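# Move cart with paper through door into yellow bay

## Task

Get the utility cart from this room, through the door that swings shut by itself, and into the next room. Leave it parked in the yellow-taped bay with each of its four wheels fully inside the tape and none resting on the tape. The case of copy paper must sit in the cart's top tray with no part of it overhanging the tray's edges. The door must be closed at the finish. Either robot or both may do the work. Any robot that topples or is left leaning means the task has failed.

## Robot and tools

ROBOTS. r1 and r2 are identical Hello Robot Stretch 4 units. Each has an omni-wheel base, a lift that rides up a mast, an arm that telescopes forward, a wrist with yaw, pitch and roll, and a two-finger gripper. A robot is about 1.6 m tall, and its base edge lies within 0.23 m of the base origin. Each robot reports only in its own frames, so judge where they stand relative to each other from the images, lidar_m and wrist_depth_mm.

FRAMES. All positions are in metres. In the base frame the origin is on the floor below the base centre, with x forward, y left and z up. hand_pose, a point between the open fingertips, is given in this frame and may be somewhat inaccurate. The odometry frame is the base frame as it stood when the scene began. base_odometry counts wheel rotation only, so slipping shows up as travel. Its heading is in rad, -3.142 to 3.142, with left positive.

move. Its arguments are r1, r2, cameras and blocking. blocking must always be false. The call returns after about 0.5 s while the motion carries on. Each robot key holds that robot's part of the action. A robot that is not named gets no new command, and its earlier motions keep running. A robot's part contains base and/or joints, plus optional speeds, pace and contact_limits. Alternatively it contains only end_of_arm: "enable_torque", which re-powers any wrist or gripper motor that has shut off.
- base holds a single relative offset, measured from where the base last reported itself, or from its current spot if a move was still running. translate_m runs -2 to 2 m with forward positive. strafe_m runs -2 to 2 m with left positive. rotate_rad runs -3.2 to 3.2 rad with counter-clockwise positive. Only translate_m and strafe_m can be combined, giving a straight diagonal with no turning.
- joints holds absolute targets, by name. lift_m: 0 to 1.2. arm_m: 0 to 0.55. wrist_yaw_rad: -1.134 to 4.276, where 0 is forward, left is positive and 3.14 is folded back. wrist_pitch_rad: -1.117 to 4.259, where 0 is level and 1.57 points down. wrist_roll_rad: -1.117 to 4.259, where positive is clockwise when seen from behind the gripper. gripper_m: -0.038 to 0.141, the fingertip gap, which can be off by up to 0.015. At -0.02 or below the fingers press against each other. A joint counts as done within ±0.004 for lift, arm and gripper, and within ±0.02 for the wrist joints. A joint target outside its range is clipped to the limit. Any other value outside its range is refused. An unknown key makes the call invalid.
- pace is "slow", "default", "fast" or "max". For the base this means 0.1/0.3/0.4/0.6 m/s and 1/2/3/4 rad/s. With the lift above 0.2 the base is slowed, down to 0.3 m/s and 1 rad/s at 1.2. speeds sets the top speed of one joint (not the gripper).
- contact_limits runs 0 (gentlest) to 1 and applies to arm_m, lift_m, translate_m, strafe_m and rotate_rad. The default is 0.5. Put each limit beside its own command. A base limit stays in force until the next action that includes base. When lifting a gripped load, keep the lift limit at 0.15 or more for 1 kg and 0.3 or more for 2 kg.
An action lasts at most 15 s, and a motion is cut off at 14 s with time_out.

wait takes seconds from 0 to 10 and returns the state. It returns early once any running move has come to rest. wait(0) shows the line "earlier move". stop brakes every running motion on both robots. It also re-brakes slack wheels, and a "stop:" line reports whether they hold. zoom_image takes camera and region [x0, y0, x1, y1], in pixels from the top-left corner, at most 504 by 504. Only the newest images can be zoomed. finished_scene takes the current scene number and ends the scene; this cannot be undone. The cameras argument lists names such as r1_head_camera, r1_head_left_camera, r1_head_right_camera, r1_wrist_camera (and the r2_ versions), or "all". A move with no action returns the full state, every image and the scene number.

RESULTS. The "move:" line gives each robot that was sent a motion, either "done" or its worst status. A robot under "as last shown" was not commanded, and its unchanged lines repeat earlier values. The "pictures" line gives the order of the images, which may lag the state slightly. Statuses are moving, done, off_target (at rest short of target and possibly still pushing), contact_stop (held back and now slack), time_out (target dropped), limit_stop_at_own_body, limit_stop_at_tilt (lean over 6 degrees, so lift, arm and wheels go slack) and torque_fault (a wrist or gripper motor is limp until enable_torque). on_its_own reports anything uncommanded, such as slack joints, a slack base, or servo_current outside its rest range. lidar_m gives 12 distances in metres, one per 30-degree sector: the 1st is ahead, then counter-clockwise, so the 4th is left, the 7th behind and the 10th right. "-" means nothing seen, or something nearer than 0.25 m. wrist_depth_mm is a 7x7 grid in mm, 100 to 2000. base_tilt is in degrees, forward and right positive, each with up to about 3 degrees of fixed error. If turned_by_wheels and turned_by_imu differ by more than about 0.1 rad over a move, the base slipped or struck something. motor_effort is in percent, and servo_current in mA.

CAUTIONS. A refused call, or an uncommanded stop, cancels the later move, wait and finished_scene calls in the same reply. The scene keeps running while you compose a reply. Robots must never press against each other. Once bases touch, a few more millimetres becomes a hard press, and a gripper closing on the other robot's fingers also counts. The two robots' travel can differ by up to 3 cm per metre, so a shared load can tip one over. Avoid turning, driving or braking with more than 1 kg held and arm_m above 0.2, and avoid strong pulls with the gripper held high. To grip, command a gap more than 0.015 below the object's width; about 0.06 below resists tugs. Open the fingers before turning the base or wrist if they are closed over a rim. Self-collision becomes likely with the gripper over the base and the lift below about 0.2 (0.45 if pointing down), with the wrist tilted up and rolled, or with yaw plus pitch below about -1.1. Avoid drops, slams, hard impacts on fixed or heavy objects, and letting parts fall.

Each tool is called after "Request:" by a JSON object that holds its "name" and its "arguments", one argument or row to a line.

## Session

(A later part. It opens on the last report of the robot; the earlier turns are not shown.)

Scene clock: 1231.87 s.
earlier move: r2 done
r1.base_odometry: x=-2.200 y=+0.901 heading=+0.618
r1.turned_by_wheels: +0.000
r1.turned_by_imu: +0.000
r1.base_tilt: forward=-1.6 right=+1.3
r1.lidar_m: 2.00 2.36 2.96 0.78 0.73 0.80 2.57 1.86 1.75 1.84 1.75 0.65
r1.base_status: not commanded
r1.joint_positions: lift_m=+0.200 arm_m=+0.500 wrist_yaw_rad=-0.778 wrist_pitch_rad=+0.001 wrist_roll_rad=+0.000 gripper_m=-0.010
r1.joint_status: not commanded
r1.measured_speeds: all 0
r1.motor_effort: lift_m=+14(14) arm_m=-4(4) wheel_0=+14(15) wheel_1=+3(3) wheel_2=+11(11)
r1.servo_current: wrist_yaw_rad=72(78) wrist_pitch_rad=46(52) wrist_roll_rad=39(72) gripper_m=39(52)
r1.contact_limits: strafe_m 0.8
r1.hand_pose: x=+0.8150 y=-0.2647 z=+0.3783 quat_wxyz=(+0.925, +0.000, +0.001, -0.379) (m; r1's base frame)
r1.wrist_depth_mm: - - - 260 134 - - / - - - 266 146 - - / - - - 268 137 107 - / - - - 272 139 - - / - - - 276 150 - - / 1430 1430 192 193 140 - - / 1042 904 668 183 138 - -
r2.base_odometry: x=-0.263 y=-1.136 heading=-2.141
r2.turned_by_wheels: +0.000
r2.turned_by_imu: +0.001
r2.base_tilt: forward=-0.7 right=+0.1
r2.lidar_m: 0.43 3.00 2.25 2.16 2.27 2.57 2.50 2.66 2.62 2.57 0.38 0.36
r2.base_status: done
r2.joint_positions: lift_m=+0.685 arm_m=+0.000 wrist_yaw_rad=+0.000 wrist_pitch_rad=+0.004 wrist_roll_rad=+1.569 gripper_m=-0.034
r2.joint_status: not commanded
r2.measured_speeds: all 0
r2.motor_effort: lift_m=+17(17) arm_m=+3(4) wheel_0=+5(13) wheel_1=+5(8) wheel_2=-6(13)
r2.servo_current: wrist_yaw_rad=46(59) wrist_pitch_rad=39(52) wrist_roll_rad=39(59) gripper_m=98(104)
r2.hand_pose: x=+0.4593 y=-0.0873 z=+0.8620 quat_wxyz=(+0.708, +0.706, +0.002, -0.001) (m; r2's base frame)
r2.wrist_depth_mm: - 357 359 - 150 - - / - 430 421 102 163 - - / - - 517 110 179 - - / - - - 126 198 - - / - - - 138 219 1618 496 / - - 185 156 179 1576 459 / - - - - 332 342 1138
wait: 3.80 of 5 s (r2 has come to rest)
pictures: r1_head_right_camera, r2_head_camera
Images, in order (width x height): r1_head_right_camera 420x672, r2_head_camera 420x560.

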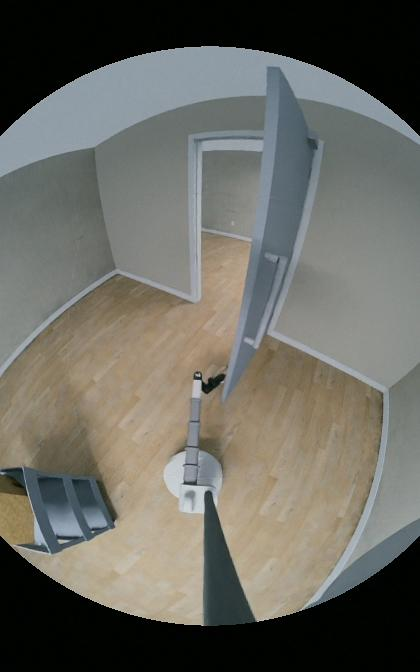

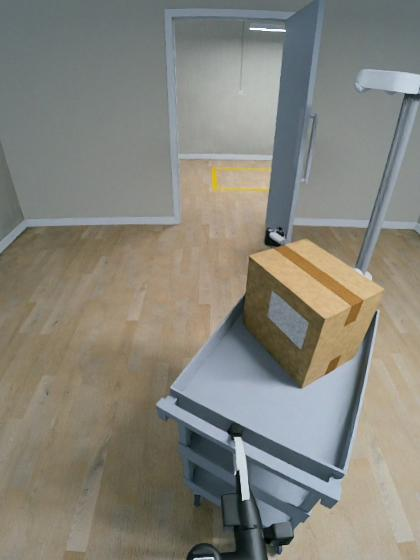

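Request:
{"name": "move", "arguments": {
  "r2": {"base":{"translate_m":-0.6,"strafe_m":0.33},"pace":"slow"},
  "blocking": false
}}

Request:
{"name": "wait", "arguments": {
  "seconds": 9,
  "cameras": ["r2_head_camera"]
}}

Request:
{"name": "move", "arguments": {
  "r2": {"base":{"strafe_m":-0.33},"pace":"slow"},
  "blocking": false
}}

Request:
{"name": "wait", "arguments": {
  "seconds": 6,
  "cameras": ["r2_head_camera"]
}}

Scene clock: 1284.00 s.
move: r2 moving
r1: as last shown
r1.lidar_m: 2.02 2.36 2.96 0.81 0.72 0.80 2.59 1.85 1.76 1.83 1.75 0.66
r1.motor_effort: lift_m=+14(14) arm_m=-4(4) wheel_0=+13(14) wheel_1=+3(3) wheel_2=+11(11)
r1.servo_current: wrist_yaw_rad=46(78) wrist_pitch_rad=39(46) wrist_roll_rad=39(59) gripper_m=52(52)
r1.contact_limits: strafe_m 0.8
r1.wrist_depth_mm: - - - 260 134 - - / - - - 264 146 - - / - - - 270 138 107 - / - - - 272 139 - - / - - - 274 150 - - / 1397 1464 193 193 140 - - / 1025 904 676 184 138 - -
r2.base_odometry: x=-0.250 y=-1.130 heading=-2.142
r2.turned_by_wheels: +0.000
r2.turned_by_imu: +0.000
r2.base_tilt: forward=-0.7 right=+0.1
r2.lidar_m: 0.43 2.96 2.24 2.15 2.23 2.54 2.47 2.63 2.65 2.55 0.39 0.35
r2.base_status: translate_m moving; strafe_m moving
r2.joint_positions: lift_m=+0.685 arm_m=+0.000 wrist_yaw_rad=+0.000 wrist_pitch_rad=+0.004 wrist_roll_rad=+1.569 gripper_m=-0.034
r2.joint_status: not commanded
r2.measured_speeds: translate_m=-0.048 strafe_m=+0.027 rotate_rad=-0.004 lift_m=+0.000 arm_m=+0.000 wrist_yaw_rad=+0.000 wrist_pitch_rad=+0.000 wrist_roll_rad=+0.000
r2.motor_effort: lift_m=+17(17) arm_m=+4(4) wheel_0=-9(9) wheel_1=-1(4) wheel_2=+9(10)
r2.servo_current: wrist_yaw_rad=46(59) wrist_pitch_rad=39(46) wrist_roll_rad=46(52) gripper_m=98(104)
r2.hand_pose: x=+0.4593 y=-0.0873 z=+0.8620 quat_wxyz=(+0.708, +0.706, +0.002, -0.001) (m; r2's base frame)
r2.wrist_depth_mm: - 368 366 - 153 - - / - 430 415 106 167 - - / - - 512 114 181 - - / - - - 130 200 - - / - - - 144 221 1618 500 / - - 183 163 178 1618 462 / - - - - 332 - 1118
pictures: none

Scene clock: 1291.50 s.
earlier move: r2 done
r1.base_odometry: x=-2.200 y=+0.901 heading=+0.618
r1.turned_by_wheels: +0.000
r1.turned_by_imu: +0.000
r1.base_tilt: forward=-1.5 right=+1.2
r1.lidar_m: 2.00 2.35 2.97 1.64 1.39 4.10 2.58 1.84 1.77 1.82 1.75 0.64
r1.base_status: not commanded
r1.joint_positions: lift_m=+0.200 arm_m=+0.500 wrist_yaw_rad=-0.778 wrist_pitch_rad=+0.001 wrist_roll_rad=+0.000 gripper_m=-0.010
r1.joint_status: not commanded
r1.measured_speeds: all 0
r1.motor_effort: lift_m=+14(14) arm_m=-4(4) wheel_0=+14(15) wheel_1=+3(4) wheel_2=+11(11)
r1.servo_current: wrist_yaw_rad=59(78) wrist_pitch_rad=46(52) wrist_roll_rad=52(72) gripper_m=39(52)
r1.contact_limits: strafe_m 0.8
r1.hand_pose: x=+0.8150 y=-0.2647 z=+0.3783 quat_wxyz=(+0.925, +0.000, +0.001, -0.379) (m; r1's base frame)
r1.wrist_depth_mm: - - - 259 134 - - / - - - 265 146 - - / - - - 268 138 107 - / - - - 274 139 - - / - - - 276 150 - - / 1430 1430 193 193 140 - - / 1008 904 676 183 139 - -
r2.base_odometry: x=+0.339 y=-0.810 heading=-2.142
r2.turned_by_wheels: +0.000
r2.turned_by_imu: +0.001
r2.base_tilt: forward=-0.7 right=+0.0
r2.lidar_m: 0.40 0.44 1.93 1.84 1.99 1.96 1.88 1.98 2.82 2.87 3.02 0.43
r2.base_status: done
r2.joint_positions: lift_m=+0.685 arm_m=+0.000 wrist_yaw_rad=+0.001 wrist_pitch_rad=+0.004 wrist_roll_rad=+1.569 gripper_m=-0.034
r2.joint_status: not commanded
r2.measured_speeds: all 0
r2.motor_effort: lift_m=+17(17) arm_m=+4(4) wheel_0=-4(15) wheel_1=-4(8) wheel_2=+7(12)
r2.servo_current: wrist_yaw_rad=46(59) wrist_pitch_rad=46(52) wrist_roll_rad=46(65) gripper_m=91(104)
r2.hand_pose: x=+0.4594 y=-0.0870 z=+0.8620 quat_wxyz=(+0.708, +0.706, +0.002, -0.001) (m; r2's base frame)
r2.wrist_depth_mm: - - - 159 218 1618 - / - - 609 162 221 723 - / - - 455 165 224 - - / - - 484 167 227 831 - / - - 544 169 229 - - / - - 185 172 177 - - / - - - - 236 1464 484
wait: 7.50 of 9 s (r2 has come to rest)
pictures: r2_head_camera
Images, in order (width x height): r2_head_camera 420x560.

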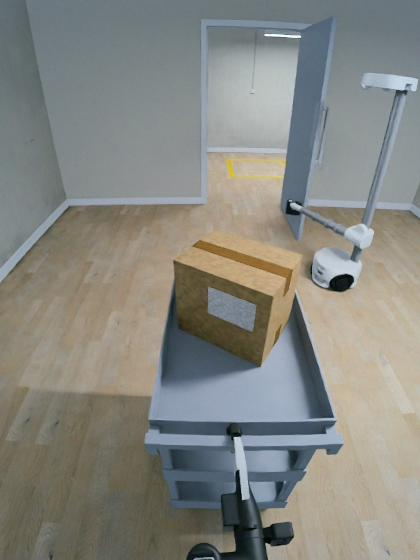

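Scene clock: 1292.00 s.
move: r2 moving
r1: as last shown
r1.lidar_m: 2.00 2.33 2.96 1.65 1.38 4.09 2.58 1.85 1.74 1.82 1.74 0.65
r1.motor_effort: lift_m=+14(14) arm_m=-4(4) wheel_0=+14(14) wheel_1=+3(3) wheel_2=+11(11)
r1.servo_current: wrist_yaw_rad=65(65) wrist_pitch_rad=39(39) wrist_roll_rad=39(52) gripper_m=46(46)
r1.contact_limits: strafe_m 0.8
r1.wrist_depth_mm: - - - 260 134 - - / - - - 265 146 - - / - - - 268 138 107 - / - - - 271 139 - - / - - - 277 150 - - / 1430 1430 192 193 140 - - / 1008 891 676 183 138 - -
r2.base_odometry: x=+0.327 y=-0.802 heading=-2.141
r2.turned_by_wheels: +0.000
r2.turned_by_imu: +0.001
r2.base_tilt: forward=-0.7 right=+0.1
r2.lidar_m: 0.39 0.41 1.93 1.85 2.01 1.96 1.89 2.00 2.80 2.86 3.00 0.42
r2.base_status: strafe_m moving
r2.joint_positions: lift_m=+0.685 arm_m=+0.000 wrist_yaw_rad=+0.004 wrist_pitch_rad=+0.004 wrist_roll_rad=+1.569 gripper_m=-0.034
r2.joint_status: not commanded
r2.measured_speeds: translate_m=+0.000 strafe_m=-0.056 rotate_rad=+0.000 lift_m=+0.000 arm_m=+0.000 wrist_yaw_rad=+0.007 wrist_pitch_rad=+0.000 wrist_roll_rad=+0.000
r2.motor_effort: lift_m=+17(17) arm_m=+4(4) wheel_0=+9(12) wheel_1=-6(8) wheel_2=-1(6)
r2.servo_current: wrist_yaw_rad=46(59) wrist_pitch_rad=46(46) wrist_roll_rad=46(59) gripper_m=98(104)
r2.hand_pose: x=+0.4596 y=-0.0864 z=+0.8620 quat_wxyz=(+0.708, +0.706, +0.003, +0.000) (m; r2's base frame)
r2.wrist_depth_mm: - - - 159 217 1661 - / - - 609 161 220 750 - / - - 455 164 224 - - / - - 480 167 227 820 - / - - 544 169 229 - - / - - 185 171 177 - - / - - - - 237 1499 480
pictures: none

Scene clock: 1295.93 s.
earlier move: r2 done
r1.base_odometry: x=-2.200 y=+0.901 heading=+0.618
r1.turned_by_wheels: +0.000
r1.turned_by_imu: +0.000
r1.base_tilt: forward=-1.6 right=+1.3
r1.lidar_m: 2.01 2.33 2.96 3.08 1.30 1.79 2.56 1.86 1.76 1.84 1.74 0.65
r1.base_status: not commanded
r1.joint_positions: lift_m=+0.200 arm_m=+0.500 wrist_yaw_rad=-0.778 wrist_pitch_rad=+0.001 wrist_roll_rad=+0.000 gripper_m=-0.010
r1.joint_status: not commanded
r1.measured_speeds: all 0
r1.motor_effort: lift_m=+14(14) arm_m=-4(4) wheel_0=+14(15) wheel_1=+3(3) wheel_2=+11(11)
r1.servo_current: wrist_yaw_rad=65(78) wrist_pitch_rad=39(52) wrist_roll_rad=52(65) gripper_m=46(52)
r1.contact_limits: strafe_m 0.8
r1.hand_pose: x=+0.8150 y=-0.2647 z=+0.3783 quat_wxyz=(+0.925, +0.000, +0.001, -0.379) (m; r1's base frame)
r1.wrist_depth_mm: - - - 259 134 - - / - - - 264 146 - - / - - - 270 138 107 - / - - - 273 139 - - / - - - 276 150 - - / 1366 1430 192 193 140 - - / 1025 904 683 183 138 - -
r2.base_odometry: x=+0.062 y=-0.632 heading=-2.141
r2.turned_by_wheels: +0.000
r2.turned_by_imu: +0.001
r2.base_tilt: forward=-0.7 right=+0.0
r2.lidar_m: 0.32 0.34 2.27 2.18 2.32 1.99 1.90 2.03 2.63 2.54 2.70 0.43
r2.base_status: done
r2.joint_positions: lift_m=+0.685 arm_m=+0.000 wrist_yaw_rad=+0.004 wrist_pitch_rad=+0.004 wrist_roll_rad=+1.569 gripper_m=-0.034
r2.joint_status: not commanded
r2.measured_speeds: all 0
r2.motor_effort: lift_m=+17(17) arm_m=+4(4) wheel_0=+5(18) wheel_1=-3(8) wheel_2=+0(6)
r2.servo_current: wrist_yaw_rad=46(65) wrist_pitch_rad=39(52) wrist_roll_rad=39(65) gripper_m=91(104)
r2.hand_pose: x=+0.4597 y=-0.0861 z=+0.8620 quat_wxyz=(+0.708, +0.706, +0.003, +0.000) (m; r2's base frame)
r2.wrist_depth_mm: - - - 229 307 312 315 / - - - 215 285 1708 1229 / - - - 203 268 1708 - / - - - 190 250 831 - / - - 473 182 239 842 - / - - 188 170 177 - - / - - 504 - 219 - -
wait: 3.93 of 6 s (r2 has come to rest)
pictures: r2_head_camera
Images, in order (width x height): r2_head_camera 420x560.

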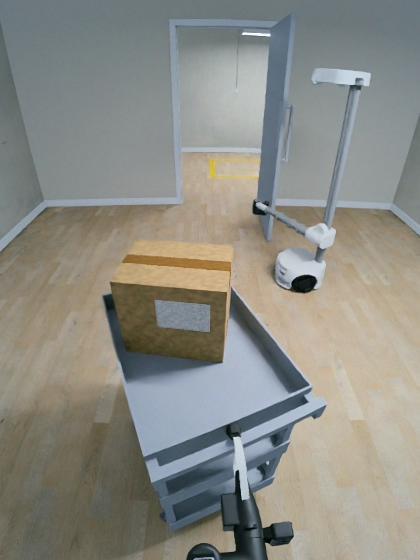

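Request:
{"name": "move", "arguments": {
  "r2": {"base":{"translate_m":-0.5,"strafe_m":-0.2},"pace":"slow"},
  "blocking": false
}}

Request:
{"name": "wait", "arguments": {
  "seconds": 7,
  "cameras": ["r2_head_camera"]
}}

Scene clock: 1303.97 s.
move: r2 moving
r1: as last shown
r1.lidar_m: 2.01 2.34 2.97 3.06 1.32 1.75 2.57 1.83 1.77 1.85 1.74 0.68
r1.servo_current: wrist_yaw_rad=52(72) wrist_pitch_rad=46(46) wrist_roll_rad=46(65) gripper_m=46(46)
r1.contact_limits: strafe_m 0.8
r1.wrist_depth_mm: - - - 259 134 - - / - - - 265 145 - - / - - - 270 138 107 - / - - - 274 139 - - / - - - 274 150 - - / 1430 1464 193 193 140 - - / 1042 904 668 183 138 - -
r2.base_odometry: x=+0.064 y=-0.619 heading=-2.141
r2.turned_by_wheels: +0.000
r2.turned_by_imu: +0.001
r2.base_tilt: forward=-0.6 right=+0.1
r2.lidar_m: 0.33 0.36 2.27 2.16 2.32 1.95 1.89 2.00 2.60 2.54 2.69 0.44
r2.base_status: translate_m moving; strafe_m moving
r2.joint_positions: lift_m=+0.685 arm_m=+0.000 wrist_yaw_rad=+0.004 wrist_pitch_rad=+0.004 wrist_roll_rad=+1.569 gripper_m=-0.034
r2.joint_status: not commanded
r2.measured_speeds: translate_m=-0.049 strafe_m=-0.020 rotate_rad=+0.002 lift_m=+0.000 arm_m=+0.000 wrist_yaw_rad=+0.000 wrist_pitch_rad=+0.000 wrist_roll_rad=+0.000
r2.motor_effort: lift_m=+17(17) arm_m=+4(4) wheel_0=-3(8) wheel_1=-8(9) wheel_2=+14(14)
r2.servo_current: wrist_yaw_rad=59(59) wrist_pitch_rad=39(46) wrist_roll_rad=39(59) gripper_m=98(104)
r2.hand_pose: x=+0.4597 y=-0.0861 z=+0.8620 quat_wxyz=(+0.708, +0.706, +0.003, +0.000) (m; r2's base frame)
r2.wrist_depth_mm: - - - 227 304 317 319 / - - - 214 283 1708 1160 / - - - 202 265 1708 - / - - 691 190 252 820 - / - - 469 183 239 831 - / - - 186 172 176 - - / - - 504 - 220 - -
pictures: none

Scene clock: 1310.07 s.
earlier move: r2 done
r1.base_odometry: x=-2.200 y=+0.901 heading=+0.618
r1.turned_by_wheels: +0.000
r1.turned_by_imu: +0.000
r1.base_tilt: forward=-1.6 right=+1.3
r1.lidar_m: 2.02 2.30 2.96 3.05 1.65 1.63 2.59 1.85 1.76 1.83 1.74 0.65
r1.base_status: not commanded
r1.joint_positions: lift_m=+0.200 arm_m=+0.500 wrist_yaw_rad=-0.778 wrist_pitch_rad=+0.001 wrist_roll_rad=+0.000 gripper_m=-0.010
r1.joint_status: not commanded
r1.measured_speeds: all 0
r1.motor_effort: lift_m=+14(14) arm_m=-4(4) wheel_0=+14(15) wheel_1=+3(3) wheel_2=+11(11)
r1.servo_current: wrist_yaw_rad=59(72) wrist_pitch_rad=39(52) wrist_roll_rad=59(72) gripper_m=52(52)
r1.contact_limits: strafe_m 0.8
r1.hand_pose: x=+0.8150 y=-0.2647 z=+0.3783 quat_wxyz=(+0.925, +0.000, +0.001, -0.379) (m; r1's base frame)
r1.wrist_depth_mm: - - - 259 134 - - / - - - 264 146 - - / - - - 270 138 107 - / - - - 273 139 - - / - - - 276 151 - - / 1430 1430 192 193 140 - - / 1008 904 668 183 138 - -
r2.base_odometry: x=+0.163 y=-0.103 heading=-2.142
r2.turned_by_wheels: -0.001
r2.turned_by_imu: -0.001
r2.base_tilt: forward=-0.6 right=+0.1
r2.lidar_m: 0.34 0.33 2.45 2.39 1.96 1.48 1.42 1.50 2.12 2.33 2.45 0.46
r2.base_status: done
r2.joint_positions: lift_m=+0.685 arm_m=+0.000 wrist_yaw_rad=+0.001 wrist_pitch_rad=+0.004 wrist_roll_rad=+1.569 gripper_m=-0.034
r2.joint_status: not commanded
r2.measured_speeds: all 0
r2.motor_effort: lift_m=+17(17) arm_m=+4(4) wheel_0=-6(11) wheel_1=-5(9) wheel_2=+6(16)
r2.servo_current: wrist_yaw_rad=52(65) wrist_pitch_rad=39(52) wrist_roll_rad=46(65) gripper_m=91(111)
r2.hand_pose: x=+0.4593 y=-0.0872 z=+0.8620 quat_wxyz=(+0.708, +0.706, +0.002, -0.001) (m; r2's base frame)
r2.wrist_depth_mm: - - - 209 276 1576 1060 / - - - 200 266 1708 512 / - - - 191 254 1708 - / - - 544 185 245 842 - / - - 477 179 236 842 - / - - 184 171 177 - - / - - 530 - 222 - -
wait: 6.10 of 7 s (r2 has come to rest)
pictures: r2_head_camera
Images, in order (width x height): r2_head_camera 420x560.

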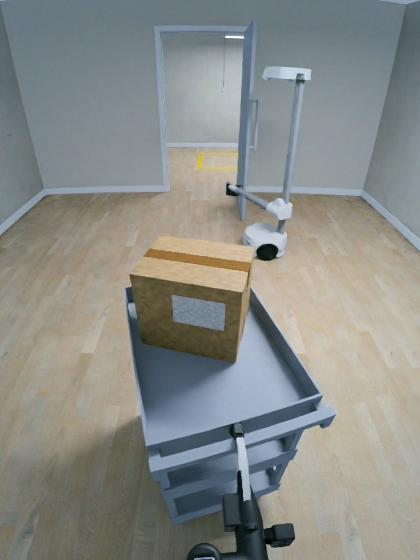

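Request:
{"name": "move", "arguments": {
  "r2": {"base":{"strafe_m":0.17},"pace":"slow"},
  "blocking": false
}}

Request:
{"name": "wait", "arguments": {
  "seconds": 3
}}

Request:
{"name": "move", "arguments": {
  "r2": {"base":{"translate_m":0.15},"pace":"slow"},
  "blocking": false
}}

Request:
{"name": "wait", "arguments": {
  "seconds": 3,
  "cameras": ["r2_head_camera"]
}}

Scene clock: 1320.90 s.
move: r2 moving
r1: as last shown
r1.base_tilt: forward=-1.6 right=+1.2
r1.lidar_m: 2.01 2.35 2.98 3.08 1.66 1.67 2.59 1.84 1.77 1.83 1.73 0.65
r1.motor_effort: lift_m=+14(14) arm_m=-4(4) wheel_0=+14(14) wheel_1=+3(3) wheel_2=+11(11)
r1.servo_current: wrist_yaw_rad=52(65) wrist_pitch_rad=39(46) wrist_roll_rad=59(65) gripper_m=39(46)
r1.contact_limits: strafe_m 0.8
r1.wrist_depth_mm: - - - 259 134 - - / - - - 264 146 - - / - - - 270 138 107 - / - - - 274 139 - - / - - - 273 150 - - / 1430 1430 193 193 140 - - / 1008 904 676 183 138 - -
r2.base_odometry: x=+0.175 y=-0.111 heading=-2.142
r2.turned_by_wheels: -0.001
r2.turned_by_imu: +0.000
r2.base_tilt: forward=-0.6 right=+0.1
r2.lidar_m: 0.33 0.36 2.46 2.37 1.95 1.45 1.41 1.49 2.13 2.34 2.47 0.42
r2.base_status: strafe_m moving
r2.joint_positions: lift_m=+0.685 arm_m=+0.000 wrist_yaw_rad=-0.004 wrist_pitch_rad=+0.004 wrist_roll_rad=+1.569 gripper_m=-0.034
r2.joint_status: not commanded
r2.measured_speeds: translate_m=+0.000 strafe_m=+0.056 rotate_rad=-0.002 lift_m=+0.000 arm_m=+0.000 wrist_yaw_rad=-0.002 wrist_pitch_rad=+0.000 wrist_roll_rad=+0.000
r2.motor_effort: lift_m=+17(17) arm_m=+4(4) wheel_0=-12(16) wheel_1=+6(8) wheel_2=+0(4)
r2.servo_current: wrist_yaw_rad=52(52) wrist_pitch_rad=39(46) wrist_roll_rad=46(52) gripper_m=104(104)
r2.hand_pose: x=+0.4589 y=-0.0885 z=+0.8620 quat_wxyz=(+0.708, +0.706, +0.000, -0.003) (m; r2's base frame)
r2.wrist_depth_mm: - - - 210 277 1537 1098 / - - - 200 265 1618 512 / - - - 191 254 1708 - / - - 544 184 244 842 - / - - 473 179 236 842 - / - - 185 171 179 - - / - - 535 - 222 - -
pictures: none

Scene clock: 1323.23 s.
earlier move: r2 done
r1.base_odometry: x=-2.200 y=+0.901 heading=+0.618
r1.turned_by_wheels: +0.000
r1.turned_by_imu: +0.000
r1.base_tilt: forward=-1.5 right=+1.2
r1.lidar_m: 2.00 2.35 2.96 3.08 1.67 1.67 2.56 1.87 1.76 1.84 1.73 0.66
r1.base_status: not commanded
r1.joint_positions: lift_m=+0.200 arm_m=+0.500 wrist_yaw_rad=-0.778 wrist_pitch_rad=+0.001 wrist_roll_rad=+0.000 gripper_m=-0.010
r1.joint_status: not commanded
r1.measured_speeds: all 0
r1.motor_effort: lift_m=+14(14) arm_m=-4(4) wheel_0=+14(14) wheel_1=+3(3) wheel_2=+11(11)
r1.servo_current: wrist_yaw_rad=52(78) wrist_pitch_rad=39(52) wrist_roll_rad=59(65) gripper_m=39(46)
r1.contact_limits: strafe_m 0.8
r1.hand_pose: x=+0.8150 y=-0.2647 z=+0.3783 quat_wxyz=(+0.925, +0.000, +0.001, -0.379) (m; r1's base frame)
r1.wrist_depth_mm: - - - 260 133 - - / - - - 264 146 - - / - - - 268 138 107 - / - - - 274 139 - - / - - - 276 151 - - / 1397 1464 193 193 140 - - / 1025 904 668 184 138 - -
r2.base_odometry: x=+0.306 y=-0.195 heading=-2.142
r2.turned_by_wheels: +0.000
r2.turned_by_imu: +0.000
r2.base_tilt: forward=-0.7 right=+0.1
r2.lidar_m: 0.39 0.40 2.29 2.23 1.92 1.47 1.41 1.49 2.12 2.48 2.62 0.44
r2.base_status: done
r2.joint_positions: lift_m=+0.685 arm_m=+0.000 wrist_yaw_rad=-0.004 wrist_pitch_rad=+0.004 wrist_roll_rad=+1.569 gripper_m=-0.034
r2.joint_status: not commanded
r2.measured_speeds: all 0
r2.motor_effort: lift_m=+17(17) arm_m=+4(4) wheel_0=-6(16) wheel_1=+4(8) wheel_2=+0(4)
r2.servo_current: wrist_yaw_rad=59(65) wrist_pitch_rad=46(52) wrist_roll_rad=46(65) gripper_m=91(104)
r2.hand_pose: x=+0.4589 y=-0.0887 z=+0.8620 quat_wxyz=(+0.708, +0.706, +0.000, -0.003) (m; r2's base frame)
r2.wrist_depth_mm: - - - 172 231 1661 1160 / - - - 172 232 1576 - / - - 530 172 232 831 - / - 488 469 232 231 831 - / - - 521 172 231 - - / - - 186 172 178 - - / - - - - 232 1618 -
wait: 2.33 of 3 s (r2 has come to rest)
pictures: none

Scene clock: 1323.73 s.
move: r2 moving
r1: as last shown
r1.base_tilt: forward=-1.6 right=+1.3
r1.lidar_m: 2.01 2.34 2.95 3.04 1.66 1.67 2.57 1.84 1.75 1.84 1.74 0.65
r1.servo_current: wrist_yaw_rad=52(59) wrist_pitch_rad=52(52) wrist_roll_rad=65(65) gripper_m=39(46)
r1.contact_limits: strafe_m 0.8
r1.wrist_depth_mm: - - - 260 133 - - / - - - 264 146 - - / - - - 270 138 107 - / - - - 271 139 - - / - - - 276 150 - - / 1430 1430 193 193 140 - - / 1025 904 668 185 138 - -
r2.base_odometry: x=+0.300 y=-0.205 heading=-2.142
r2.turned_by_wheels: +0.000
r2.turned_by_imu: +0.000
r2.base_tilt: forward=-0.7 right=+0.1
r2.lidar_m: 0.40 0.41 2.28 2.23 1.99 1.49 1.40 1.51 2.11 2.48 2.64 0.41
r2.base_status: translate_m moving
r2.joint_positions: lift_m=+0.685 arm_m=+0.000 wrist_yaw_rad=-0.004 wrist_pitch_rad=+0.004 wrist_roll_rad=+1.569 gripper_m=-0.034
r2.joint_status: not commanded
r2.measured_speeds: translate_m=+0.049 strafe_m=+0.001 rotate_rad=+0.001 lift_m=+0.000 arm_m=+0.000 wrist_yaw_rad=+0.000 wrist_pitch_rad=+0.000 wrist_roll_rad=+0.000
r2.motor_effort: lift_m=+17(17) arm_m=+4(4) wheel_0=+6(6) wheel_1=+7(8) wheel_2=-14(15)
r2.servo_current: wrist_yaw_rad=39(59) wrist_pitch_rad=39(46) wrist_roll_rad=52(59) gripper_m=104(104)
r2.hand_pose: x=+0.4589 y=-0.0887 z=+0.8620 quat_wxyz=(+0.708, +0.706, +0.000, -0.003) (m; r2's base frame)
r2.wrist_depth_mm: - - - 171 231 1661 1138 / - - - 170 230 1576 - / - - 535 171 231 820 - / - 484 466 231 230 831 - / - - 517 171 232 - - / - - 186 171 178 - - / - - - - 231 1618 -
pictures: none

Scene clock: 1326.03 s.
earlier move: r2 done
r1.base_odometry: x=-2.200 y=+0.901 heading=+0.618
r1.turned_by_wheels: +0.000
r1.turned_by_imu: +0.000
r1.base_tilt: forward=-1.5 right=+1.3
r1.lidar_m: 2.00 2.34 2.96 3.06 1.54 1.54 2.57 1.87 1.75 1.84 1.73 0.67
r1.base_status: not commanded
r1.joint_positions: lift_m=+0.200 arm_m=+0.500 wrist_yaw_rad=-0.778 wrist_pitch_rad=+0.001 wrist_roll_rad=+0.000 gripper_m=-0.010
r1.joint_status: not commanded
r1.measured_speeds: all 0
r1.motor_effort: lift_m=+14(14) arm_m=-4(4) wheel_0=+14(15) wheel_1=+3(3) wheel_2=+11(11)
r1.servo_current: wrist_yaw_rad=59(72) wrist_pitch_rad=46(52) wrist_roll_rad=52(65) gripper_m=46(52)
r1.contact_limits: strafe_m 0.8
r1.hand_pose: x=+0.8150 y=-0.2647 z=+0.3783 quat_wxyz=(+0.925, +0.000, +0.001, -0.379) (m; r1's base frame)
r1.wrist_depth_mm: - - - 259 133 - - / - - - 265 146 - - / - - - 271 138 107 - / - - - 274 139 - - / - - - 276 150 - - / 1397 1430 192 193 140 - - / 1008 904 676 183 138 - -
r2.base_odometry: x=+0.225 y=-0.321 heading=-2.142
r2.turned_by_wheels: +0.001
r2.turned_by_imu: +0.001
r2.base_tilt: forward=-0.7 right=+0.1
r2.lidar_m: 0.38 0.40 2.28 2.19 2.17 1.62 1.54 1.63 2.32 2.48 2.61 0.43
r2.base_status: done
r2.joint_positions: lift_m=+0.685 arm_m=+0.000 wrist_yaw_rad=-0.001 wrist_pitch_rad=+0.004 wrist_roll_rad=+1.569 gripper_m=-0.034
r2.joint_status: not commanded
r2.measured_speeds: all 0
r2.motor_effort: lift_m=+17(17) arm_m=+4(4) wheel_0=+8(10) wheel_1=+4(8) wheel_2=-5(15)
r2.servo_current: wrist_yaw_rad=52(59) wrist_pitch_rad=39(52) wrist_roll_rad=26(65) gripper_m=98(104)
r2.hand_pose: x=+0.4592 y=-0.0876 z=+0.8620 quat_wxyz=(+0.708, +0.706, +0.001, -0.002) (m; r2's base frame)
r2.wrist_depth_mm: - - - 160 219 1661 530 / - - - 163 221 750 - / - - 473 165 224 - - / - - 477 167 227 831 - / - - 530 169 229 - - / - - 186 171 177 - - / - - - - 236 1576 492
wait: 2.30 of 3 s (r2 has come to rest)
pictures: r2_head_camera
Images, in order (width x height): r2_head_camera 420x560.

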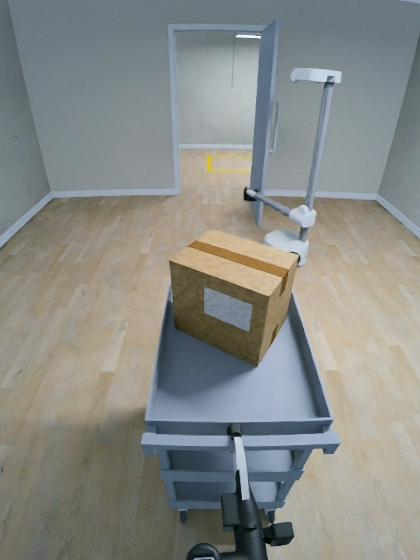

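Request:
{"name": "move", "arguments": {
  "blocking": false,
  "r2": {"base":{"translate_m":0.08,"strafe_m":-0.07},"pace":"slow"}
}}

Request:
{"name": "wait", "arguments": {
  "seconds": 4,
  "cameras": ["r2_head_camera"]
}}

Scene clock: 1357.60 s.
move: r2 moving
r1: as last shown
r1.base_tilt: forward=-1.6 right=+1.2
r1.lidar_m: 1.99 2.37 2.95 3.08 1.51 1.55 2.56 1.86 1.75 1.84 1.76 0.64
r1.motor_effort: lift_m=+14(14) arm_m=-4(4) wheel_0=+14(14) wheel_1=+3(3) wheel_2=+11(11)
r1.servo_current: wrist_yaw_rad=65(72) wrist_pitch_rad=39(52) wrist_roll_rad=33(65) gripper_m=46(46)
r1.contact_limits: strafe_m 0.8
r1.wrist_depth_mm: - - - 259 134 - - / - - - 265 146 - - / - - - 268 138 107 - / - - - 273 139 - - / - - - 276 150 - - / 1430 1464 193 194 140 - - / 1025 904 668 183 138 - -
r2.base_odometry: x=+0.213 y=-0.325 heading=-2.142
r2.turned_by_wheels: +0.000
r2.turned_by_imu: +0.000
r2.base_tilt: forward=-0.7 right=+0.1
r2.lidar_m: 0.40 0.44 2.30 2.21 2.16 1.62 1.56 1.65 2.34 2.49 2.60 0.42
r2.base_status: translate_m moving; strafe_m moving
r2.joint_positions: lift_m=+0.685 arm_m=+0.000 wrist_yaw_rad=-0.001 wrist_pitch_rad=+0.004 wrist_roll_rad=+1.569 gripper_m=-0.034
r2.joint_status: not commanded
r2.measured_speeds: translate_m=+0.039 strafe_m=-0.034 rotate_rad=+0.002 lift_m=+0.000 arm_m=+0.000 wrist_yaw_rad=+0.000 wrist_pitch_rad=+0.000 wrist_roll_rad=+0.000
r2.motor_effort: lift_m=+17(17) arm_m=+4(4) wheel_0=+11(15) wheel_1=-5(6) wheel_2=-9(12)
r2.servo_current: wrist_yaw_rad=46(52) wrist_pitch_rad=39(46) wrist_roll_rad=46(59) gripper_m=98(98)
r2.hand_pose: x=+0.4592 y=-0.0876 z=+0.8620 quat_wxyz=(+0.708, +0.706, +0.001, -0.002) (m; r2's base frame)
r2.wrist_depth_mm: - - - 161 220 1661 1160 / - - - 163 223 759 - / - - 477 166 225 - - / - - 473 167 228 831 - / - - 530 170 230 831 - / - - 186 171 177 - - / - - - - 235 1576 500
pictures: none

Scene clock: 1359.40 s.
earlier move: r2 done
r1.base_odometry: x=-2.200 y=+0.901 heading=+0.618
r1.turned_by_wheels: +0.000
r1.turned_by_imu: +0.000
r1.base_tilt: forward=-1.6 right=+1.3
r1.lidar_m: 2.02 2.31 2.95 3.07 1.44 1.48 2.57 1.86 1.77 1.84 1.73 0.65
r1.base_status: not commanded
r1.joint_positions: lift_m=+0.200 arm_m=+0.500 wrist_yaw_rad=-0.778 wrist_pitch_rad=+0.001 wrist_roll_rad=+0.000 gripper_m=-0.010
r1.joint_status: not commanded
r1.measured_speeds: all 0
r1.motor_effort: lift_m=+14(14) arm_m=-4(4) wheel_0=+14(15) wheel_1=+3(3) wheel_2=+11(11)
r1.servo_current: wrist_yaw_rad=52(78) wrist_pitch_rad=46(52) wrist_roll_rad=46(65) gripper_m=39(46)
r1.contact_limits: strafe_m 0.8
r1.hand_pose: x=+0.8150 y=-0.2647 z=+0.3783 quat_wxyz=(+0.925, +0.000, +0.001, -0.379) (m; r1's base frame)
r1.wrist_depth_mm: - - - 259 134 - - / - - - 264 146 - - / - - - 268 138 107 - / - - - 273 139 - - / - - - 273 150 - - / 1430 1430 192 193 140 - - / 1025 904 676 183 138 - -
r2.base_odometry: x=+0.123 y=-0.351 heading=-2.142
r2.turned_by_wheels: +0.000
r2.turned_by_imu: +0.001
r2.base_tilt: forward=-0.7 right=+0.1
r2.lidar_m: 0.39 0.42 2.36 2.28 2.27 1.69 1.63 1.73 2.47 2.44 2.56 0.43
r2.base_status: done
r2.joint_positions: lift_m=+0.685 arm_m=+0.000 wrist_yaw_rad=+0.001 wrist_pitch_rad=+0.004 wrist_roll_rad=+1.569 gripper_m=-0.034
r2.joint_status: not commanded
r2.measured_speeds: all 0
r2.motor_effort: lift_m=+17(17) arm_m=+3(4) wheel_0=+6(15) wheel_1=-3(6) wheel_2=-5(12)
r2.servo_current: wrist_yaw_rad=46(59) wrist_pitch_rad=46(46) wrist_roll_rad=65(65) gripper_m=98(104)
r2.hand_pose: x=+0.4594 y=-0.0870 z=+0.8620 quat_wxyz=(+0.708, +0.706, +0.002, -0.001) (m; r2's base frame)
r2.wrist_depth_mm: - - - 171 230 1661 1229 / - - - 171 230 1537 - / - - 535 171 231 820 - / - 480 466 232 232 831 - / - - 512 171 232 - - / - - 186 172 177 - - / - - - - 231 1576 -
wait: 1.80 of 4 s (r2 has come to rest)
pictures: r2_head_camera
Images, in order (width x height): r2_head_camera 420x560.

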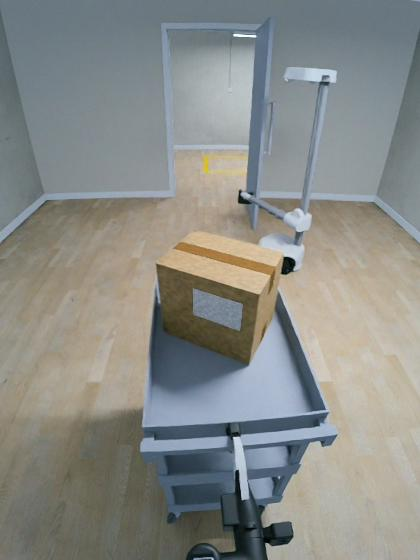

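Request:
{"name": "move", "arguments": {
  "blocking": false,
  "r2": {"base":{"translate_m":0.25,"strafe_m":-0.06},"pace":"slow"}
}}

Request:
{"name": "wait", "arguments": {
  "seconds": 5
}}

Request:
{"name": "wait", "arguments": {
  "seconds": 0,
  "cameras": ["r2_head_camera"]
}}

Scene clock: 1369.53 s.
move: r2 moving
r1: as last shown
r1.base_tilt: forward=-1.5 right=+1.3
r1.lidar_m: 1.99 2.35 2.95 3.07 1.43 1.45 2.58 1.84 1.75 1.84 1.74 0.65
r1.motor_effort: lift_m=+14(14) arm_m=-4(4) wheel_0=+14(14) wheel_1=+3(3) wheel_2=+11(11)
r1.servo_current: wrist_yaw_rad=52(59) wrist_pitch_rad=39(52) wrist_roll_rad=46(52) gripper_m=46(46)
r1.contact_limits: strafe_m 0.8
r1.wrist_depth_mm: - - - 260 134 - - / - - - 265 146 - - / - - - 270 138 107 - / - - - 274 139 - - / - - - 274 151 - - / 1430 1430 193 193 140 - - / 1008 904 668 183 138 - -
r2.base_odometry: x=+0.114 y=-0.359 heading=-2.142
r2.turned_by_wheels: +0.000
r2.turned_by_imu: +0.001
r2.base_tilt: forward=-0.6 right=+0.1
r2.lidar_m: 0.38 0.41 2.37 2.25 2.29 1.71 1.66 1.73 2.44 2.42 2.55 0.44
r2.base_status: translate_m moving; strafe_m moving
r2.joint_positions: lift_m=+0.685 arm_m=+0.000 wrist_yaw_rad=+0.001 wrist_pitch_rad=+0.004 wrist_roll_rad=+1.569 gripper_m=-0.034
r2.joint_status: not commanded
r2.measured_speeds: translate_m=+0.049 strafe_m=-0.012 rotate_rad=-0.005 lift_m=+0.000 arm_m=+0.000 wrist_yaw_rad=+0.000 wrist_pitch_rad=+0.000 wrist_roll_rad=+0.000
r2.motor_effort: lift_m=+17(17) arm_m=+4(4) wheel_0=+6(14) wheel_1=+5(7) wheel_2=-10(11)
r2.servo_current: wrist_yaw_rad=59(59) wrist_pitch_rad=33(52) wrist_roll_rad=46(59) gripper_m=98(104)
r2.hand_pose: x=+0.4594 y=-0.0870 z=+0.8620 quat_wxyz=(+0.708, +0.706, +0.002, -0.001) (m; r2's base frame)
r2.wrist_depth_mm: - - - 173 233 1708 1229 / - - - 172 232 1576 - / - - 544 172 232 831 - / - 484 466 233 231 831 - / - - 508 172 232 - - / - - 186 171 178 - - / - - - - 230 1576 -
pictures: none

Scene clock: 1372.87 s.
earlier move: r2 done
r1.base_odometry: x=-2.200 y=+0.901 heading=+0.618
r1.turned_by_wheels: +0.000
r1.turned_by_imu: +0.000
r1.base_tilt: forward=-1.6 right=+1.3
r1.lidar_m: 2.01 2.32 2.96 3.07 1.14 1.33 2.58 1.83 1.74 1.85 1.74 0.65
r1.base_status: not commanded
r1.joint_positions: lift_m=+0.200 arm_m=+0.500 wrist_yaw_rad=-0.778 wrist_pitch_rad=+0.001 wrist_roll_rad=+0.000 gripper_m=-0.010
r1.joint_status: not commanded
r1.measured_speeds: all 0
r1.motor_effort: lift_m=+14(14) arm_m=-4(4) wheel_0=+14(15) wheel_1=+3(3) wheel_2=+10(11)
r1.servo_current: wrist_yaw_rad=59(72) wrist_pitch_rad=39(52) wrist_roll_rad=52(65) gripper_m=39(52)
r1.contact_limits: strafe_m 0.8
r1.hand_pose: x=+0.8150 y=-0.2647 z=+0.3783 quat_wxyz=(+0.925, +0.000, +0.001, -0.379) (m; r1's base frame)
r1.wrist_depth_mm: - - - 258 134 - - / - - - 265 146 - - / - - - 268 138 107 - / - - - 274 139 - - / - - - 274 150 - - / 1397 1430 193 193 140 - - / 1008 904 683 183 138 - -
r2.base_odometry: x=-0.062 y=-0.528 heading=-2.142
r2.turned_by_wheels: +0.000
r2.turned_by_imu: +0.000
r2.base_tilt: forward=-0.6 right=+0.1
r2.lidar_m: 0.39 0.41 2.44 2.32 2.47 1.95 1.88 2.00 2.48 2.37 2.53 0.42
r2.base_status: done
r2.joint_positions: lift_m=+0.685 arm_m=+0.000 wrist_yaw_rad=-0.001 wrist_pitch_rad=+0.004 wrist_roll_rad=+1.569 gripper_m=-0.034
r2.joint_status: not commanded
r2.measured_speeds: all 0
r2.motor_effort: lift_m=+17(17) arm_m=+4(4) wheel_0=+4(14) wheel_1=+4(7) wheel_2=-8(14)
r2.servo_current: wrist_yaw_rad=39(59) wrist_pitch_rad=33(52) wrist_roll_rad=59(65) gripper_m=104(104)
r2.hand_pose: x=+0.4592 y=-0.0878 z=+0.8620 quat_wxyz=(+0.708, +0.706, +0.001, -0.002) (m; r2's base frame)
r2.wrist_depth_mm: - - - 178 240 1661 1205 / - - - 177 237 1537 - / - - 585 175 236 831 - / - - 473 234 235 842 - / - - 504 173 232 - - / - - 185 171 178 - - / - - - - 229 1618 -
wait: 3.33 of 5 s (r2 has come to rest)
pictures: none

Scene clock: 1372.87 s.
r1.base_odometry: x=-2.200 y=+0.901 heading=+0.618
r1.turned_by_wheels: +0.000
r1.turned_by_imu: +0.000
r1.base_tilt: forward=-1.6 right=+1.3
r1.lidar_m: 2.01 2.32 2.96 3.07 1.14 1.33 2.58 1.83 1.74 1.85 1.74 0.65
r1.base_status: not commanded
r1.joint_positions: lift_m=+0.200 arm_m=+0.500 wrist_yaw_rad=-0.778 wrist_pitch_rad=+0.001 wrist_roll_rad=+0.000 gripper_m=-0.010
r1.joint_status: not commanded
r1.measured_speeds: all 0
r1.motor_effort: lift_m=+14(14) arm_m=-4(4) wheel_0=+14(15) wheel_1=+3(3) wheel_2=+10(11)
r1.servo_current: wrist_yaw_rad=59(72) wrist_pitch_rad=39(52) wrist_roll_rad=52(65) gripper_m=39(52)
r1.contact_limits: strafe_m 0.8
r1.hand_pose: x=+0.8150 y=-0.2647 z=+0.3783 quat_wxyz=(+0.925, +0.000, +0.001, -0.379) (m; r1's base frame)
r1.wrist_depth_mm: - - - 258 134 - - / - - - 265 146 - - / - - - 268 138 107 - / - - - 274 139 - - / - - - 274 150 - - / 1397 1430 193 193 140 - - / 1008 904 683 183 138 - -
r2.base_odometry: x=-0.062 y=-0.528 heading=-2.142
r2.turned_by_wheels: +0.000
r2.turned_by_imu: +0.000
r2.base_tilt: forward=-0.6 right=+0.1
r2.lidar_m: 0.39 0.41 2.44 2.32 2.47 1.95 1.88 2.00 2.48 2.37 2.53 0.42
r2.base_status: done
r2.joint_positions: lift_m=+0.685 arm_m=+0.000 wrist_yaw_rad=-0.001 wrist_pitch_rad=+0.004 wrist_roll_rad=+1.569 gripper_m=-0.034
r2.joint_status: not commanded
r2.measured_speeds: all 0
r2.motor_effort: lift_m=+17(17) arm_m=+4(4) wheel_0=+4(14) wheel_1=+4(7) wheel_2=-8(14)
r2.servo_current: wrist_yaw_rad=39(59) wrist_pitch_rad=33(52) wrist_roll_rad=59(65) gripper_m=104(104)
r2.hand_pose: x=+0.4592 y=-0.0878 z=+0.8620 quat_wxyz=(+0.708, +0.706, +0.001, -0.002) (m; r2's base frame)
r2.wrist_depth_mm: - - - 178 240 1661 1205 / - - - 177 237 1537 - / - - 585 175 236 831 - / - - 473 234 235 842 - / - - 504 173 232 - - / - - 185 171 178 - - / - - - - 229 1618 -
pictures: r2_head_camera
Images, in order (width x height): r2_head_camera 420x560.

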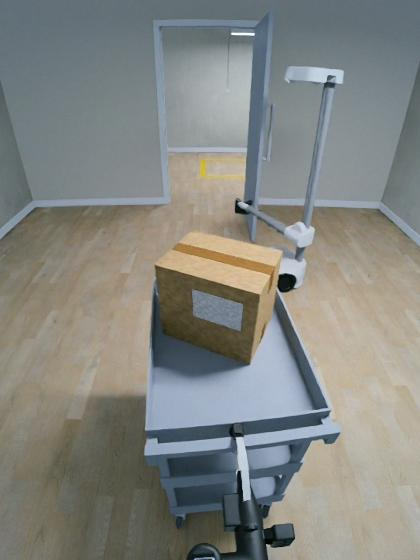

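Request:
{"name": "move", "arguments": {
  "blocking": false,
  "r2": {"base":{"translate_m":0.3,"strafe_m":-0.05},"pace":"slow"}
}}

Request:
{"name": "wait", "arguments": {
  "seconds": 5,
  "cameras": ["r2_head_camera"]
}}

Scene clock: 1376.77 s.
move: r2 moving
r1: as last shown
r1.lidar_m: 2.00 2.34 2.96 3.04 1.15 1.29 2.57 1.85 1.76 1.83 1.74 0.65
r1.motor_effort: lift_m=+14(14) arm_m=-4(4) wheel_0=+14(14) wheel_1=+3(3) wheel_2=+11(11)
r1.servo_current: wrist_yaw_rad=85(85) wrist_pitch_rad=39(46) wrist_roll_rad=52(65) gripper_m=46(46)
r1.contact_limits: strafe_m 0.8
r1.wrist_depth_mm: - - - 260 134 - - / - - - 264 146 - - / - - - 268 138 107 - / - - - 272 139 - - / - - - 274 150 - - / 1430 1397 193 193 140 - - / 1025 904 676 184 138 - -
r2.base_odometry: x=-0.070 y=-0.538 heading=-2.142
r2.turned_by_wheels: +0.000
r2.turned_by_imu: +0.000
r2.base_tilt: forward=-0.7 right=+0.1
r2.lidar_m: 0.35 0.41 2.45 2.33 2.48 1.97 1.89 1.98 2.44 2.38 2.52 0.42
r2.base_status: translate_m moving; strafe_m moving
r2.joint_positions: lift_m=+0.685 arm_m=+0.000 wrist_yaw_rad=-0.001 wrist_pitch_rad=+0.004 wrist_roll_rad=+1.569 gripper_m=-0.034
r2.joint_status: not commanded
r2.measured_speeds: translate_m=+0.048 strafe_m=-0.008 rotate_rad=-0.001 lift_m=+0.000 arm_m=+0.000 wrist_yaw_rad=+0.000 wrist_pitch_rad=+0.000 wrist_roll_rad=+0.000
r2.motor_effort: lift_m=+17(17) arm_m=+4(4) wheel_0=+5(10) wheel_1=+5(6) wheel_2=-12(14)
r2.servo_current: wrist_yaw_rad=39(52) wrist_pitch_rad=46(46) wrist_roll_rad=46(52) gripper_m=98(98)
r2.hand_pose: x=+0.4592 y=-0.0878 z=+0.8620 quat_wxyz=(+0.708, +0.706, +0.001, -0.002) (m; r2's base frame)
r2.wrist_depth_mm: - - - 177 239 1756 1229 / - - - 177 237 1537 - / - - 585 176 235 842 - / - - 469 233 234 842 - / - - 504 173 233 - - / - - 185 171 178 - - / - - - - 229 1618 -
pictures: none

Scene clock: 1380.57 s.
earlier move: r2 done
r1.base_odometry: x=-2.200 y=+0.901 heading=+0.618
r1.turned_by_wheels: +0.000
r1.turned_by_imu: +0.000
r1.base_tilt: forward=-1.6 right=+1.3
r1.lidar_m: 2.02 2.36 2.94 3.09 0.89 0.95 2.59 1.85 1.77 1.83 1.74 0.64
r1.base_status: not commanded
r1.joint_positions: lift_m=+0.200 arm_m=+0.500 wrist_yaw_rad=-0.778 wrist_pitch_rad=+0.001 wrist_roll_rad=+0.000 gripper_m=-0.010
r1.joint_status: not commanded
r1.measured_speeds: all 0
r1.motor_effort: lift_m=+14(14) arm_m=-4(4) wheel_0=+14(15) wheel_1=+3(3) wheel_2=+11(11)
r1.servo_current: wrist_yaw_rad=39(85) wrist_pitch_rad=39(52) wrist_roll_rad=39(72) gripper_m=33(52)
r1.contact_limits: strafe_m 0.8
r1.hand_pose: x=+0.8150 y=-0.2647 z=+0.3783 quat_wxyz=(+0.925, +0.000, +0.001, -0.379) (m; r1's base frame)
r1.wrist_depth_mm: - - - 259 134 - - / - - - 264 146 - - / - - - 270 138 107 - / - - - 272 139 - - / - - - 273 151 - - / 1430 1430 193 193 140 - - / 1025 878 676 183 138 - -
r2.base_odometry: x=-0.266 y=-0.753 heading=-2.142
r2.turned_by_wheels: +0.000
r2.turned_by_imu: +0.000
r2.base_tilt: forward=-0.7 right=+0.0
r2.lidar_m: 0.37 0.43 2.47 2.35 2.50 2.24 2.19 2.32 2.42 2.33 2.48 0.42
r2.base_status: done
r2.joint_positions: lift_m=+0.685 arm_m=+0.000 wrist_yaw_rad=-0.001 wrist_pitch_rad=+0.004 wrist_roll_rad=+1.569 gripper_m=-0.034
r2.joint_status: not commanded
r2.measured_speeds: all 0
r2.motor_effort: lift_m=+17(17) arm_m=+4(4) wheel_0=+4(10) wheel_1=+4(7) wheel_2=-8(14)
r2.servo_current: wrist_yaw_rad=46(59) wrist_pitch_rad=46(52) wrist_roll_rad=39(59) gripper_m=98(104)
r2.hand_pose: x=+0.4592 y=-0.0878 z=+0.8620 quat_wxyz=(+0.708, +0.706, +0.001, -0.002) (m; r2's base frame)
r2.wrist_depth_mm: - - - 163 221 1499 517 / - - - 164 223 759 - / - - 480 167 225 - - / - - 473 226 228 820 - / - - 530 170 229 842 - / - - 184 171 177 - - / - - - - 235 1618 496
wait: 3.80 of 5 s (r2 has come to rest)
pictures: r2_head_camera
Images, in order (width x height): r2_head_camera 420x560.

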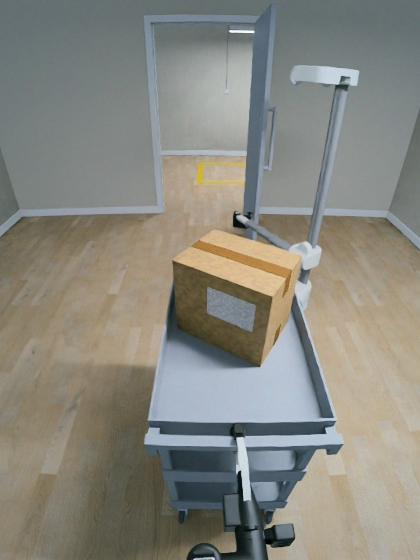

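Request:
{"name": "move", "arguments": {
  "blocking": false,
  "r2": {"base":{"translate_m":-0.05,"strafe_m":-0.32},"pace":"slow"}
}}

Request:
{"name": "wait", "arguments": {
  "seconds": 6,
  "cameras": ["r2_head_camera"]
}}

Scene clock: 1392.50 s.
move: r2 moving
r1: as last shown
r1.lidar_m: 2.01 2.34 2.97 3.08 0.89 0.94 2.58 1.84 1.76 1.81 1.74 0.63
r1.motor_effort: lift_m=+14(14) arm_m=-4(4) wheel_0=+13(15) wheel_1=+3(3) wheel_2=+11(11)
r1.servo_current: wrist_yaw_rad=72(72) wrist_pitch_rad=46(46) wrist_roll_rad=59(59) gripper_m=46(46)
r1.contact_limits: strafe_m 0.8
r1.wrist_depth_mm: - - - 259 134 - - / - - - 265 146 - - / - - - 268 137 107 - / - - - 272 139 - - / - - - 274 150 - - / 1464 1430 192 193 140 - - / 1025 904 668 184 138 - -
r2.base_odometry: x=-0.276 y=-0.745 heading=-2.141
r2.turned_by_wheels: +0.001
r2.turned_by_imu: +0.001
r2.base_tilt: forward=-0.7 right=+0.1
r2.lidar_m: 0.40 0.44 2.47 2.38 2.52 2.24 2.19 2.31 2.41 2.34 2.48 0.40
r2.base_status: translate_m moving; strafe_m moving
r2.joint_positions: lift_m=+0.685 arm_m=+0.000 wrist_yaw_rad=+0.000 wrist_pitch_rad=+0.004 wrist_roll_rad=+1.569 gripper_m=-0.034
r2.joint_status: not commanded
r2.measured_speeds: translate_m=-0.008 strafe_m=-0.050 rotate_rad=+0.002 lift_m=+0.000 arm_m=+0.000 wrist_yaw_rad=+0.026 wrist_pitch_rad=+0.000 wrist_roll_rad=+0.000
r2.motor_effort: lift_m=+17(17) arm_m=+4(4) wheel_0=+7(10) wheel_1=-7(8) wheel_2=+7(8)
r2.servo_current: wrist_yaw_rad=59(59) wrist_pitch_rad=39(46) wrist_roll_rad=39(52) gripper_m=91(98)
r2.hand_pose: x=+0.4593 y=-0.0873 z=+0.8620 quat_wxyz=(+0.708, +0.706, +0.002, -0.001) (m; r2's base frame)
r2.wrist_depth_mm: - - - 160 218 1499 525 / - - - 162 220 759 - / - - 473 165 224 - - / - - 473 167 227 842 - / - - 535 170 230 - - / - - 186 171 176 - - / - - - - 236 1464 496
pictures: none

Scene clock: 1396.47 s.
earlier move: r2 done
r1.base_odometry: x=-2.200 y=+0.901 heading=+0.618
r1.turned_by_wheels: +0.000
r1.turned_by_imu: +0.000
r1.base_tilt: forward=-1.6 right=+1.3
r1.lidar_m: 2.02 2.36 2.95 3.08 0.89 0.91 2.59 1.86 1.76 1.85 1.75 0.67
r1.base_status: not commanded
r1.joint_positions: lift_m=+0.200 arm_m=+0.500 wrist_yaw_rad=-0.778 wrist_pitch_rad=+0.001 wrist_roll_rad=+0.000 gripper_m=-0.010
r1.joint_status: not commanded
r1.measured_speeds: all 0
r1.motor_effort: lift_m=+14(14) arm_m=-4(4) wheel_0=+14(15) wheel_1=+3(3) wheel_2=+11(11)
r1.servo_current: wrist_yaw_rad=52(78) wrist_pitch_rad=46(52) wrist_roll_rad=39(65) gripper_m=46(52)
r1.contact_limits: strafe_m 0.8
r1.hand_pose: x=+0.8150 y=-0.2647 z=+0.3783 quat_wxyz=(+0.925, +0.000, +0.001, -0.379) (m; r1's base frame)
r1.wrist_depth_mm: - - - 258 133 - - / - - - 266 146 - - / - - - 271 138 107 - / - - - 273 139 - - / - - - 276 150 - - / 1430 1430 192 193 140 - - / 1025 904 676 183 138 - -
r2.base_odometry: x=-0.508 y=-0.539 heading=-2.141
r2.turned_by_wheels: +0.000
r2.turned_by_imu: +0.001
r2.base_tilt: forward=-0.7 right=+0.1
r2.lidar_m: 0.30 0.33 2.81 2.70 2.88 2.22 2.15 2.26 2.10 2.03 2.14 0.46
r2.base_status: done
r2.joint_positions: lift_m=+0.685 arm_m=+0.000 wrist_yaw_rad=+0.004 wrist_pitch_rad=+0.004 wrist_roll_rad=+1.569 gripper_m=-0.034
r2.joint_status: not commanded
r2.measured_speeds: all 0
r2.motor_effort: lift_m=+17(17) arm_m=+4(4) wheel_0=+4(14) wheel_1=-4(9) wheel_2=+8(12)
r2.servo_current: wrist_yaw_rad=52(65) wrist_pitch_rad=39(52) wrist_roll_rad=52(59) gripper_m=98(104)
r2.hand_pose: x=+0.4596 y=-0.0863 z=+0.8620 quat_wxyz=(+0.708, +0.706, +0.003, +0.000) (m; r2's base frame)
r2.wrist_depth_mm: - - - 279 315 319 319 / - - - 221 291 1537 1182 / - - - 207 273 1537 500 / - - - 195 257 809 - / - - 469 183 239 842 - / - - 186 173 175 - - / - - 488 - 216 - -
wait: 3.97 of 6 s (r2 has come to rest)
pictures: r2_head_camera
Images, in order (width x height): r2_head_camera 420x560.

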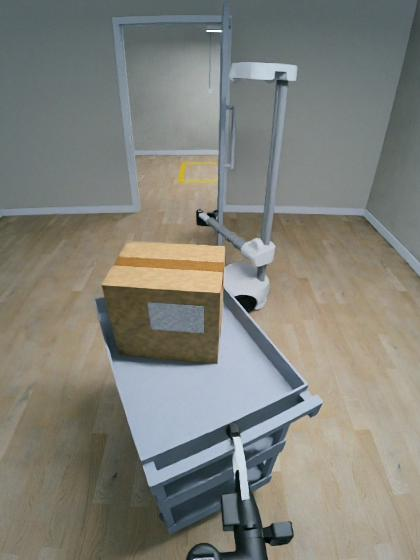

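Request:
{"name": "move", "arguments": {
  "blocking": false,
  "r2": {"base":{"translate_m":0.3,"strafe_m":0.24},"pace":"slow"}
}}

Request:
{"name": "wait", "arguments": {
  "seconds": 6,
  "cameras": ["r2_head_camera"]
}}

Scene clock: 1402.17 s.
move: r2 moving
r1: as last shown
r1.base_tilt: forward=-1.6 right=+1.2
r1.lidar_m: 1.99 2.37 2.95 3.06 0.88 0.92 2.59 1.86 1.75 1.83 1.74 0.65
r1.motor_effort: lift_m=+14(14) arm_m=-4(4) wheel_0=+14(14) wheel_1=+3(3) wheel_2=+11(11)
r1.servo_current: wrist_yaw_rad=52(85) wrist_pitch_rad=39(46) wrist_roll_rad=46(65) gripper_m=52(52)
r1.contact_limits: strafe_m 0.8
r1.wrist_depth_mm: - - - 259 134 - - / - - - 264 146 - - / - - - 270 138 107 - / - - - 274 139 - - / - - - 278 150 - - / 1397 1464 192 194 140 - - / 1025 891 668 183 138 - -
r2.base_odometry: x=-0.507 y=-0.552 heading=-2.142
r2.turned_by_wheels: -0.001
r2.turned_by_imu: +0.000
r2.base_tilt: forward=-0.7 right=+0.1
r2.lidar_m: 0.30 0.32 2.80 2.66 2.83 2.23 2.16 2.29 2.10 2.05 2.17 0.46
r2.base_status: translate_m moving; strafe_m moving
r2.joint_positions: lift_m=+0.685 arm_m=+0.000 wrist_yaw_rad=-0.001 wrist_pitch_rad=+0.004 wrist_roll_rad=+1.569 gripper_m=-0.034
r2.joint_status: not commanded
r2.measured_speeds: translate_m=+0.041 strafe_m=+0.032 rotate_rad=-0.002 lift_m=+0.000 arm_m=+0.000 wrist_yaw_rad=-0.025 wrist_pitch_rad=+0.000 wrist_roll_rad=+0.000
r2.motor_effort: lift_m=+17(17) arm_m=+4(4) wheel_0=-1(6) wheel_1=+8(9) wheel_2=-13(13)
r2.servo_current: wrist_yaw_rad=39(59) wrist_pitch_rad=46(52) wrist_roll_rad=52(59) gripper_m=91(104)
r2.hand_pose: x=+0.4592 y=-0.0877 z=+0.8620 quat_wxyz=(+0.708, +0.706, +0.001, -0.002) (m; r2's base frame)
r2.wrist_depth_mm: - - - 244 319 324 1025 / - - - 224 294 1576 1182 / - - - 210 276 1537 508 / - - - 196 255 820 - / - - 477 183 240 842 - / - - 185 169 177 - - / - - 484 - 216 - -
pictures: none

Scene clock: 1406.73 s.
earlier move: r2 done
r1.base_odometry: x=-2.200 y=+0.901 heading=+0.618
r1.turned_by_wheels: +0.000
r1.turned_by_imu: +0.000
r1.base_tilt: forward=-1.5 right=+1.3
r1.lidar_m: 2.01 2.34 2.94 0.89 0.63 0.92 2.59 1.86 1.75 1.82 1.73 0.66
r1.base_status: not commanded
r1.joint_positions: lift_m=+0.200 arm_m=+0.500 wrist_yaw_rad=-0.778 wrist_pitch_rad=+0.001 wrist_roll_rad=+0.000 gripper_m=-0.010
r1.joint_status: not commanded
r1.measured_speeds: all 0
r1.motor_effort: lift_m=+14(14) arm_m=-4(4) wheel_0=+14(14) wheel_1=+3(3) wheel_2=+11(11)
r1.servo_current: wrist_yaw_rad=59(85) wrist_pitch_rad=39(52) wrist_roll_rad=52(85) gripper_m=46(52)
r1.contact_limits: strafe_m 0.8
r1.hand_pose: x=+0.8150 y=-0.2647 z=+0.3783 quat_wxyz=(+0.925, +0.000, +0.001, -0.379) (m; r1's base frame)
r1.wrist_depth_mm: - - - 260 134 - - / - - - 265 146 - - / - - - 270 138 107 - / - - - 273 139 - - / - - - 276 150 - - / 1430 1464 193 193 140 - - / 1008 904 668 183 138 - -
r2.base_odometry: x=-0.469 y=-0.921 heading=-2.142
r2.turned_by_wheels: +0.000
r2.turned_by_imu: +0.000
r2.base_tilt: forward=-0.7 right=+0.1
r2.lidar_m: 0.39 0.41 2.56 2.44 2.57 2.53 2.43 2.57 2.33 2.25 2.40 0.43
r2.base_status: done
r2.joint_positions: lift_m=+0.685 arm_m=+0.000 wrist_yaw_rad=-0.004 wrist_pitch_rad=+0.004 wrist_roll_rad=+1.569 gripper_m=-0.034
r2.joint_status: not commanded
r2.measured_speeds: all 0
r2.motor_effort: lift_m=+17(17) arm_m=+4(4) wheel_0=-5(11) wheel_1=+5(10) wheel_2=-8(14)
r2.servo_current: wrist_yaw_rad=46(65) wrist_pitch_rad=46(52) wrist_roll_rad=52(59) gripper_m=91(104)
r2.hand_pose: x=+0.4589 y=-0.0885 z=+0.8620 quat_wxyz=(+0.708, +0.706, +0.000, -0.003) (m; r2's base frame)
r2.wrist_depth_mm: - - - 183 247 1366 1160 / - - - 181 242 1397 - / - - 647 179 239 831 - / - - 469 236 236 842 - / - - 492 175 233 - - / - - 185 171 178 - - / - - 574 - 228 - -
wait: 4.57 of 6 s (r2 has come to rest)
pictures: r2_head_camera
Images, in order (width x height): r2_head_camera 420x560.

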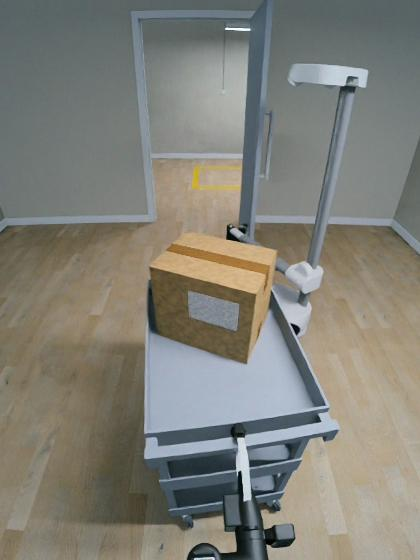

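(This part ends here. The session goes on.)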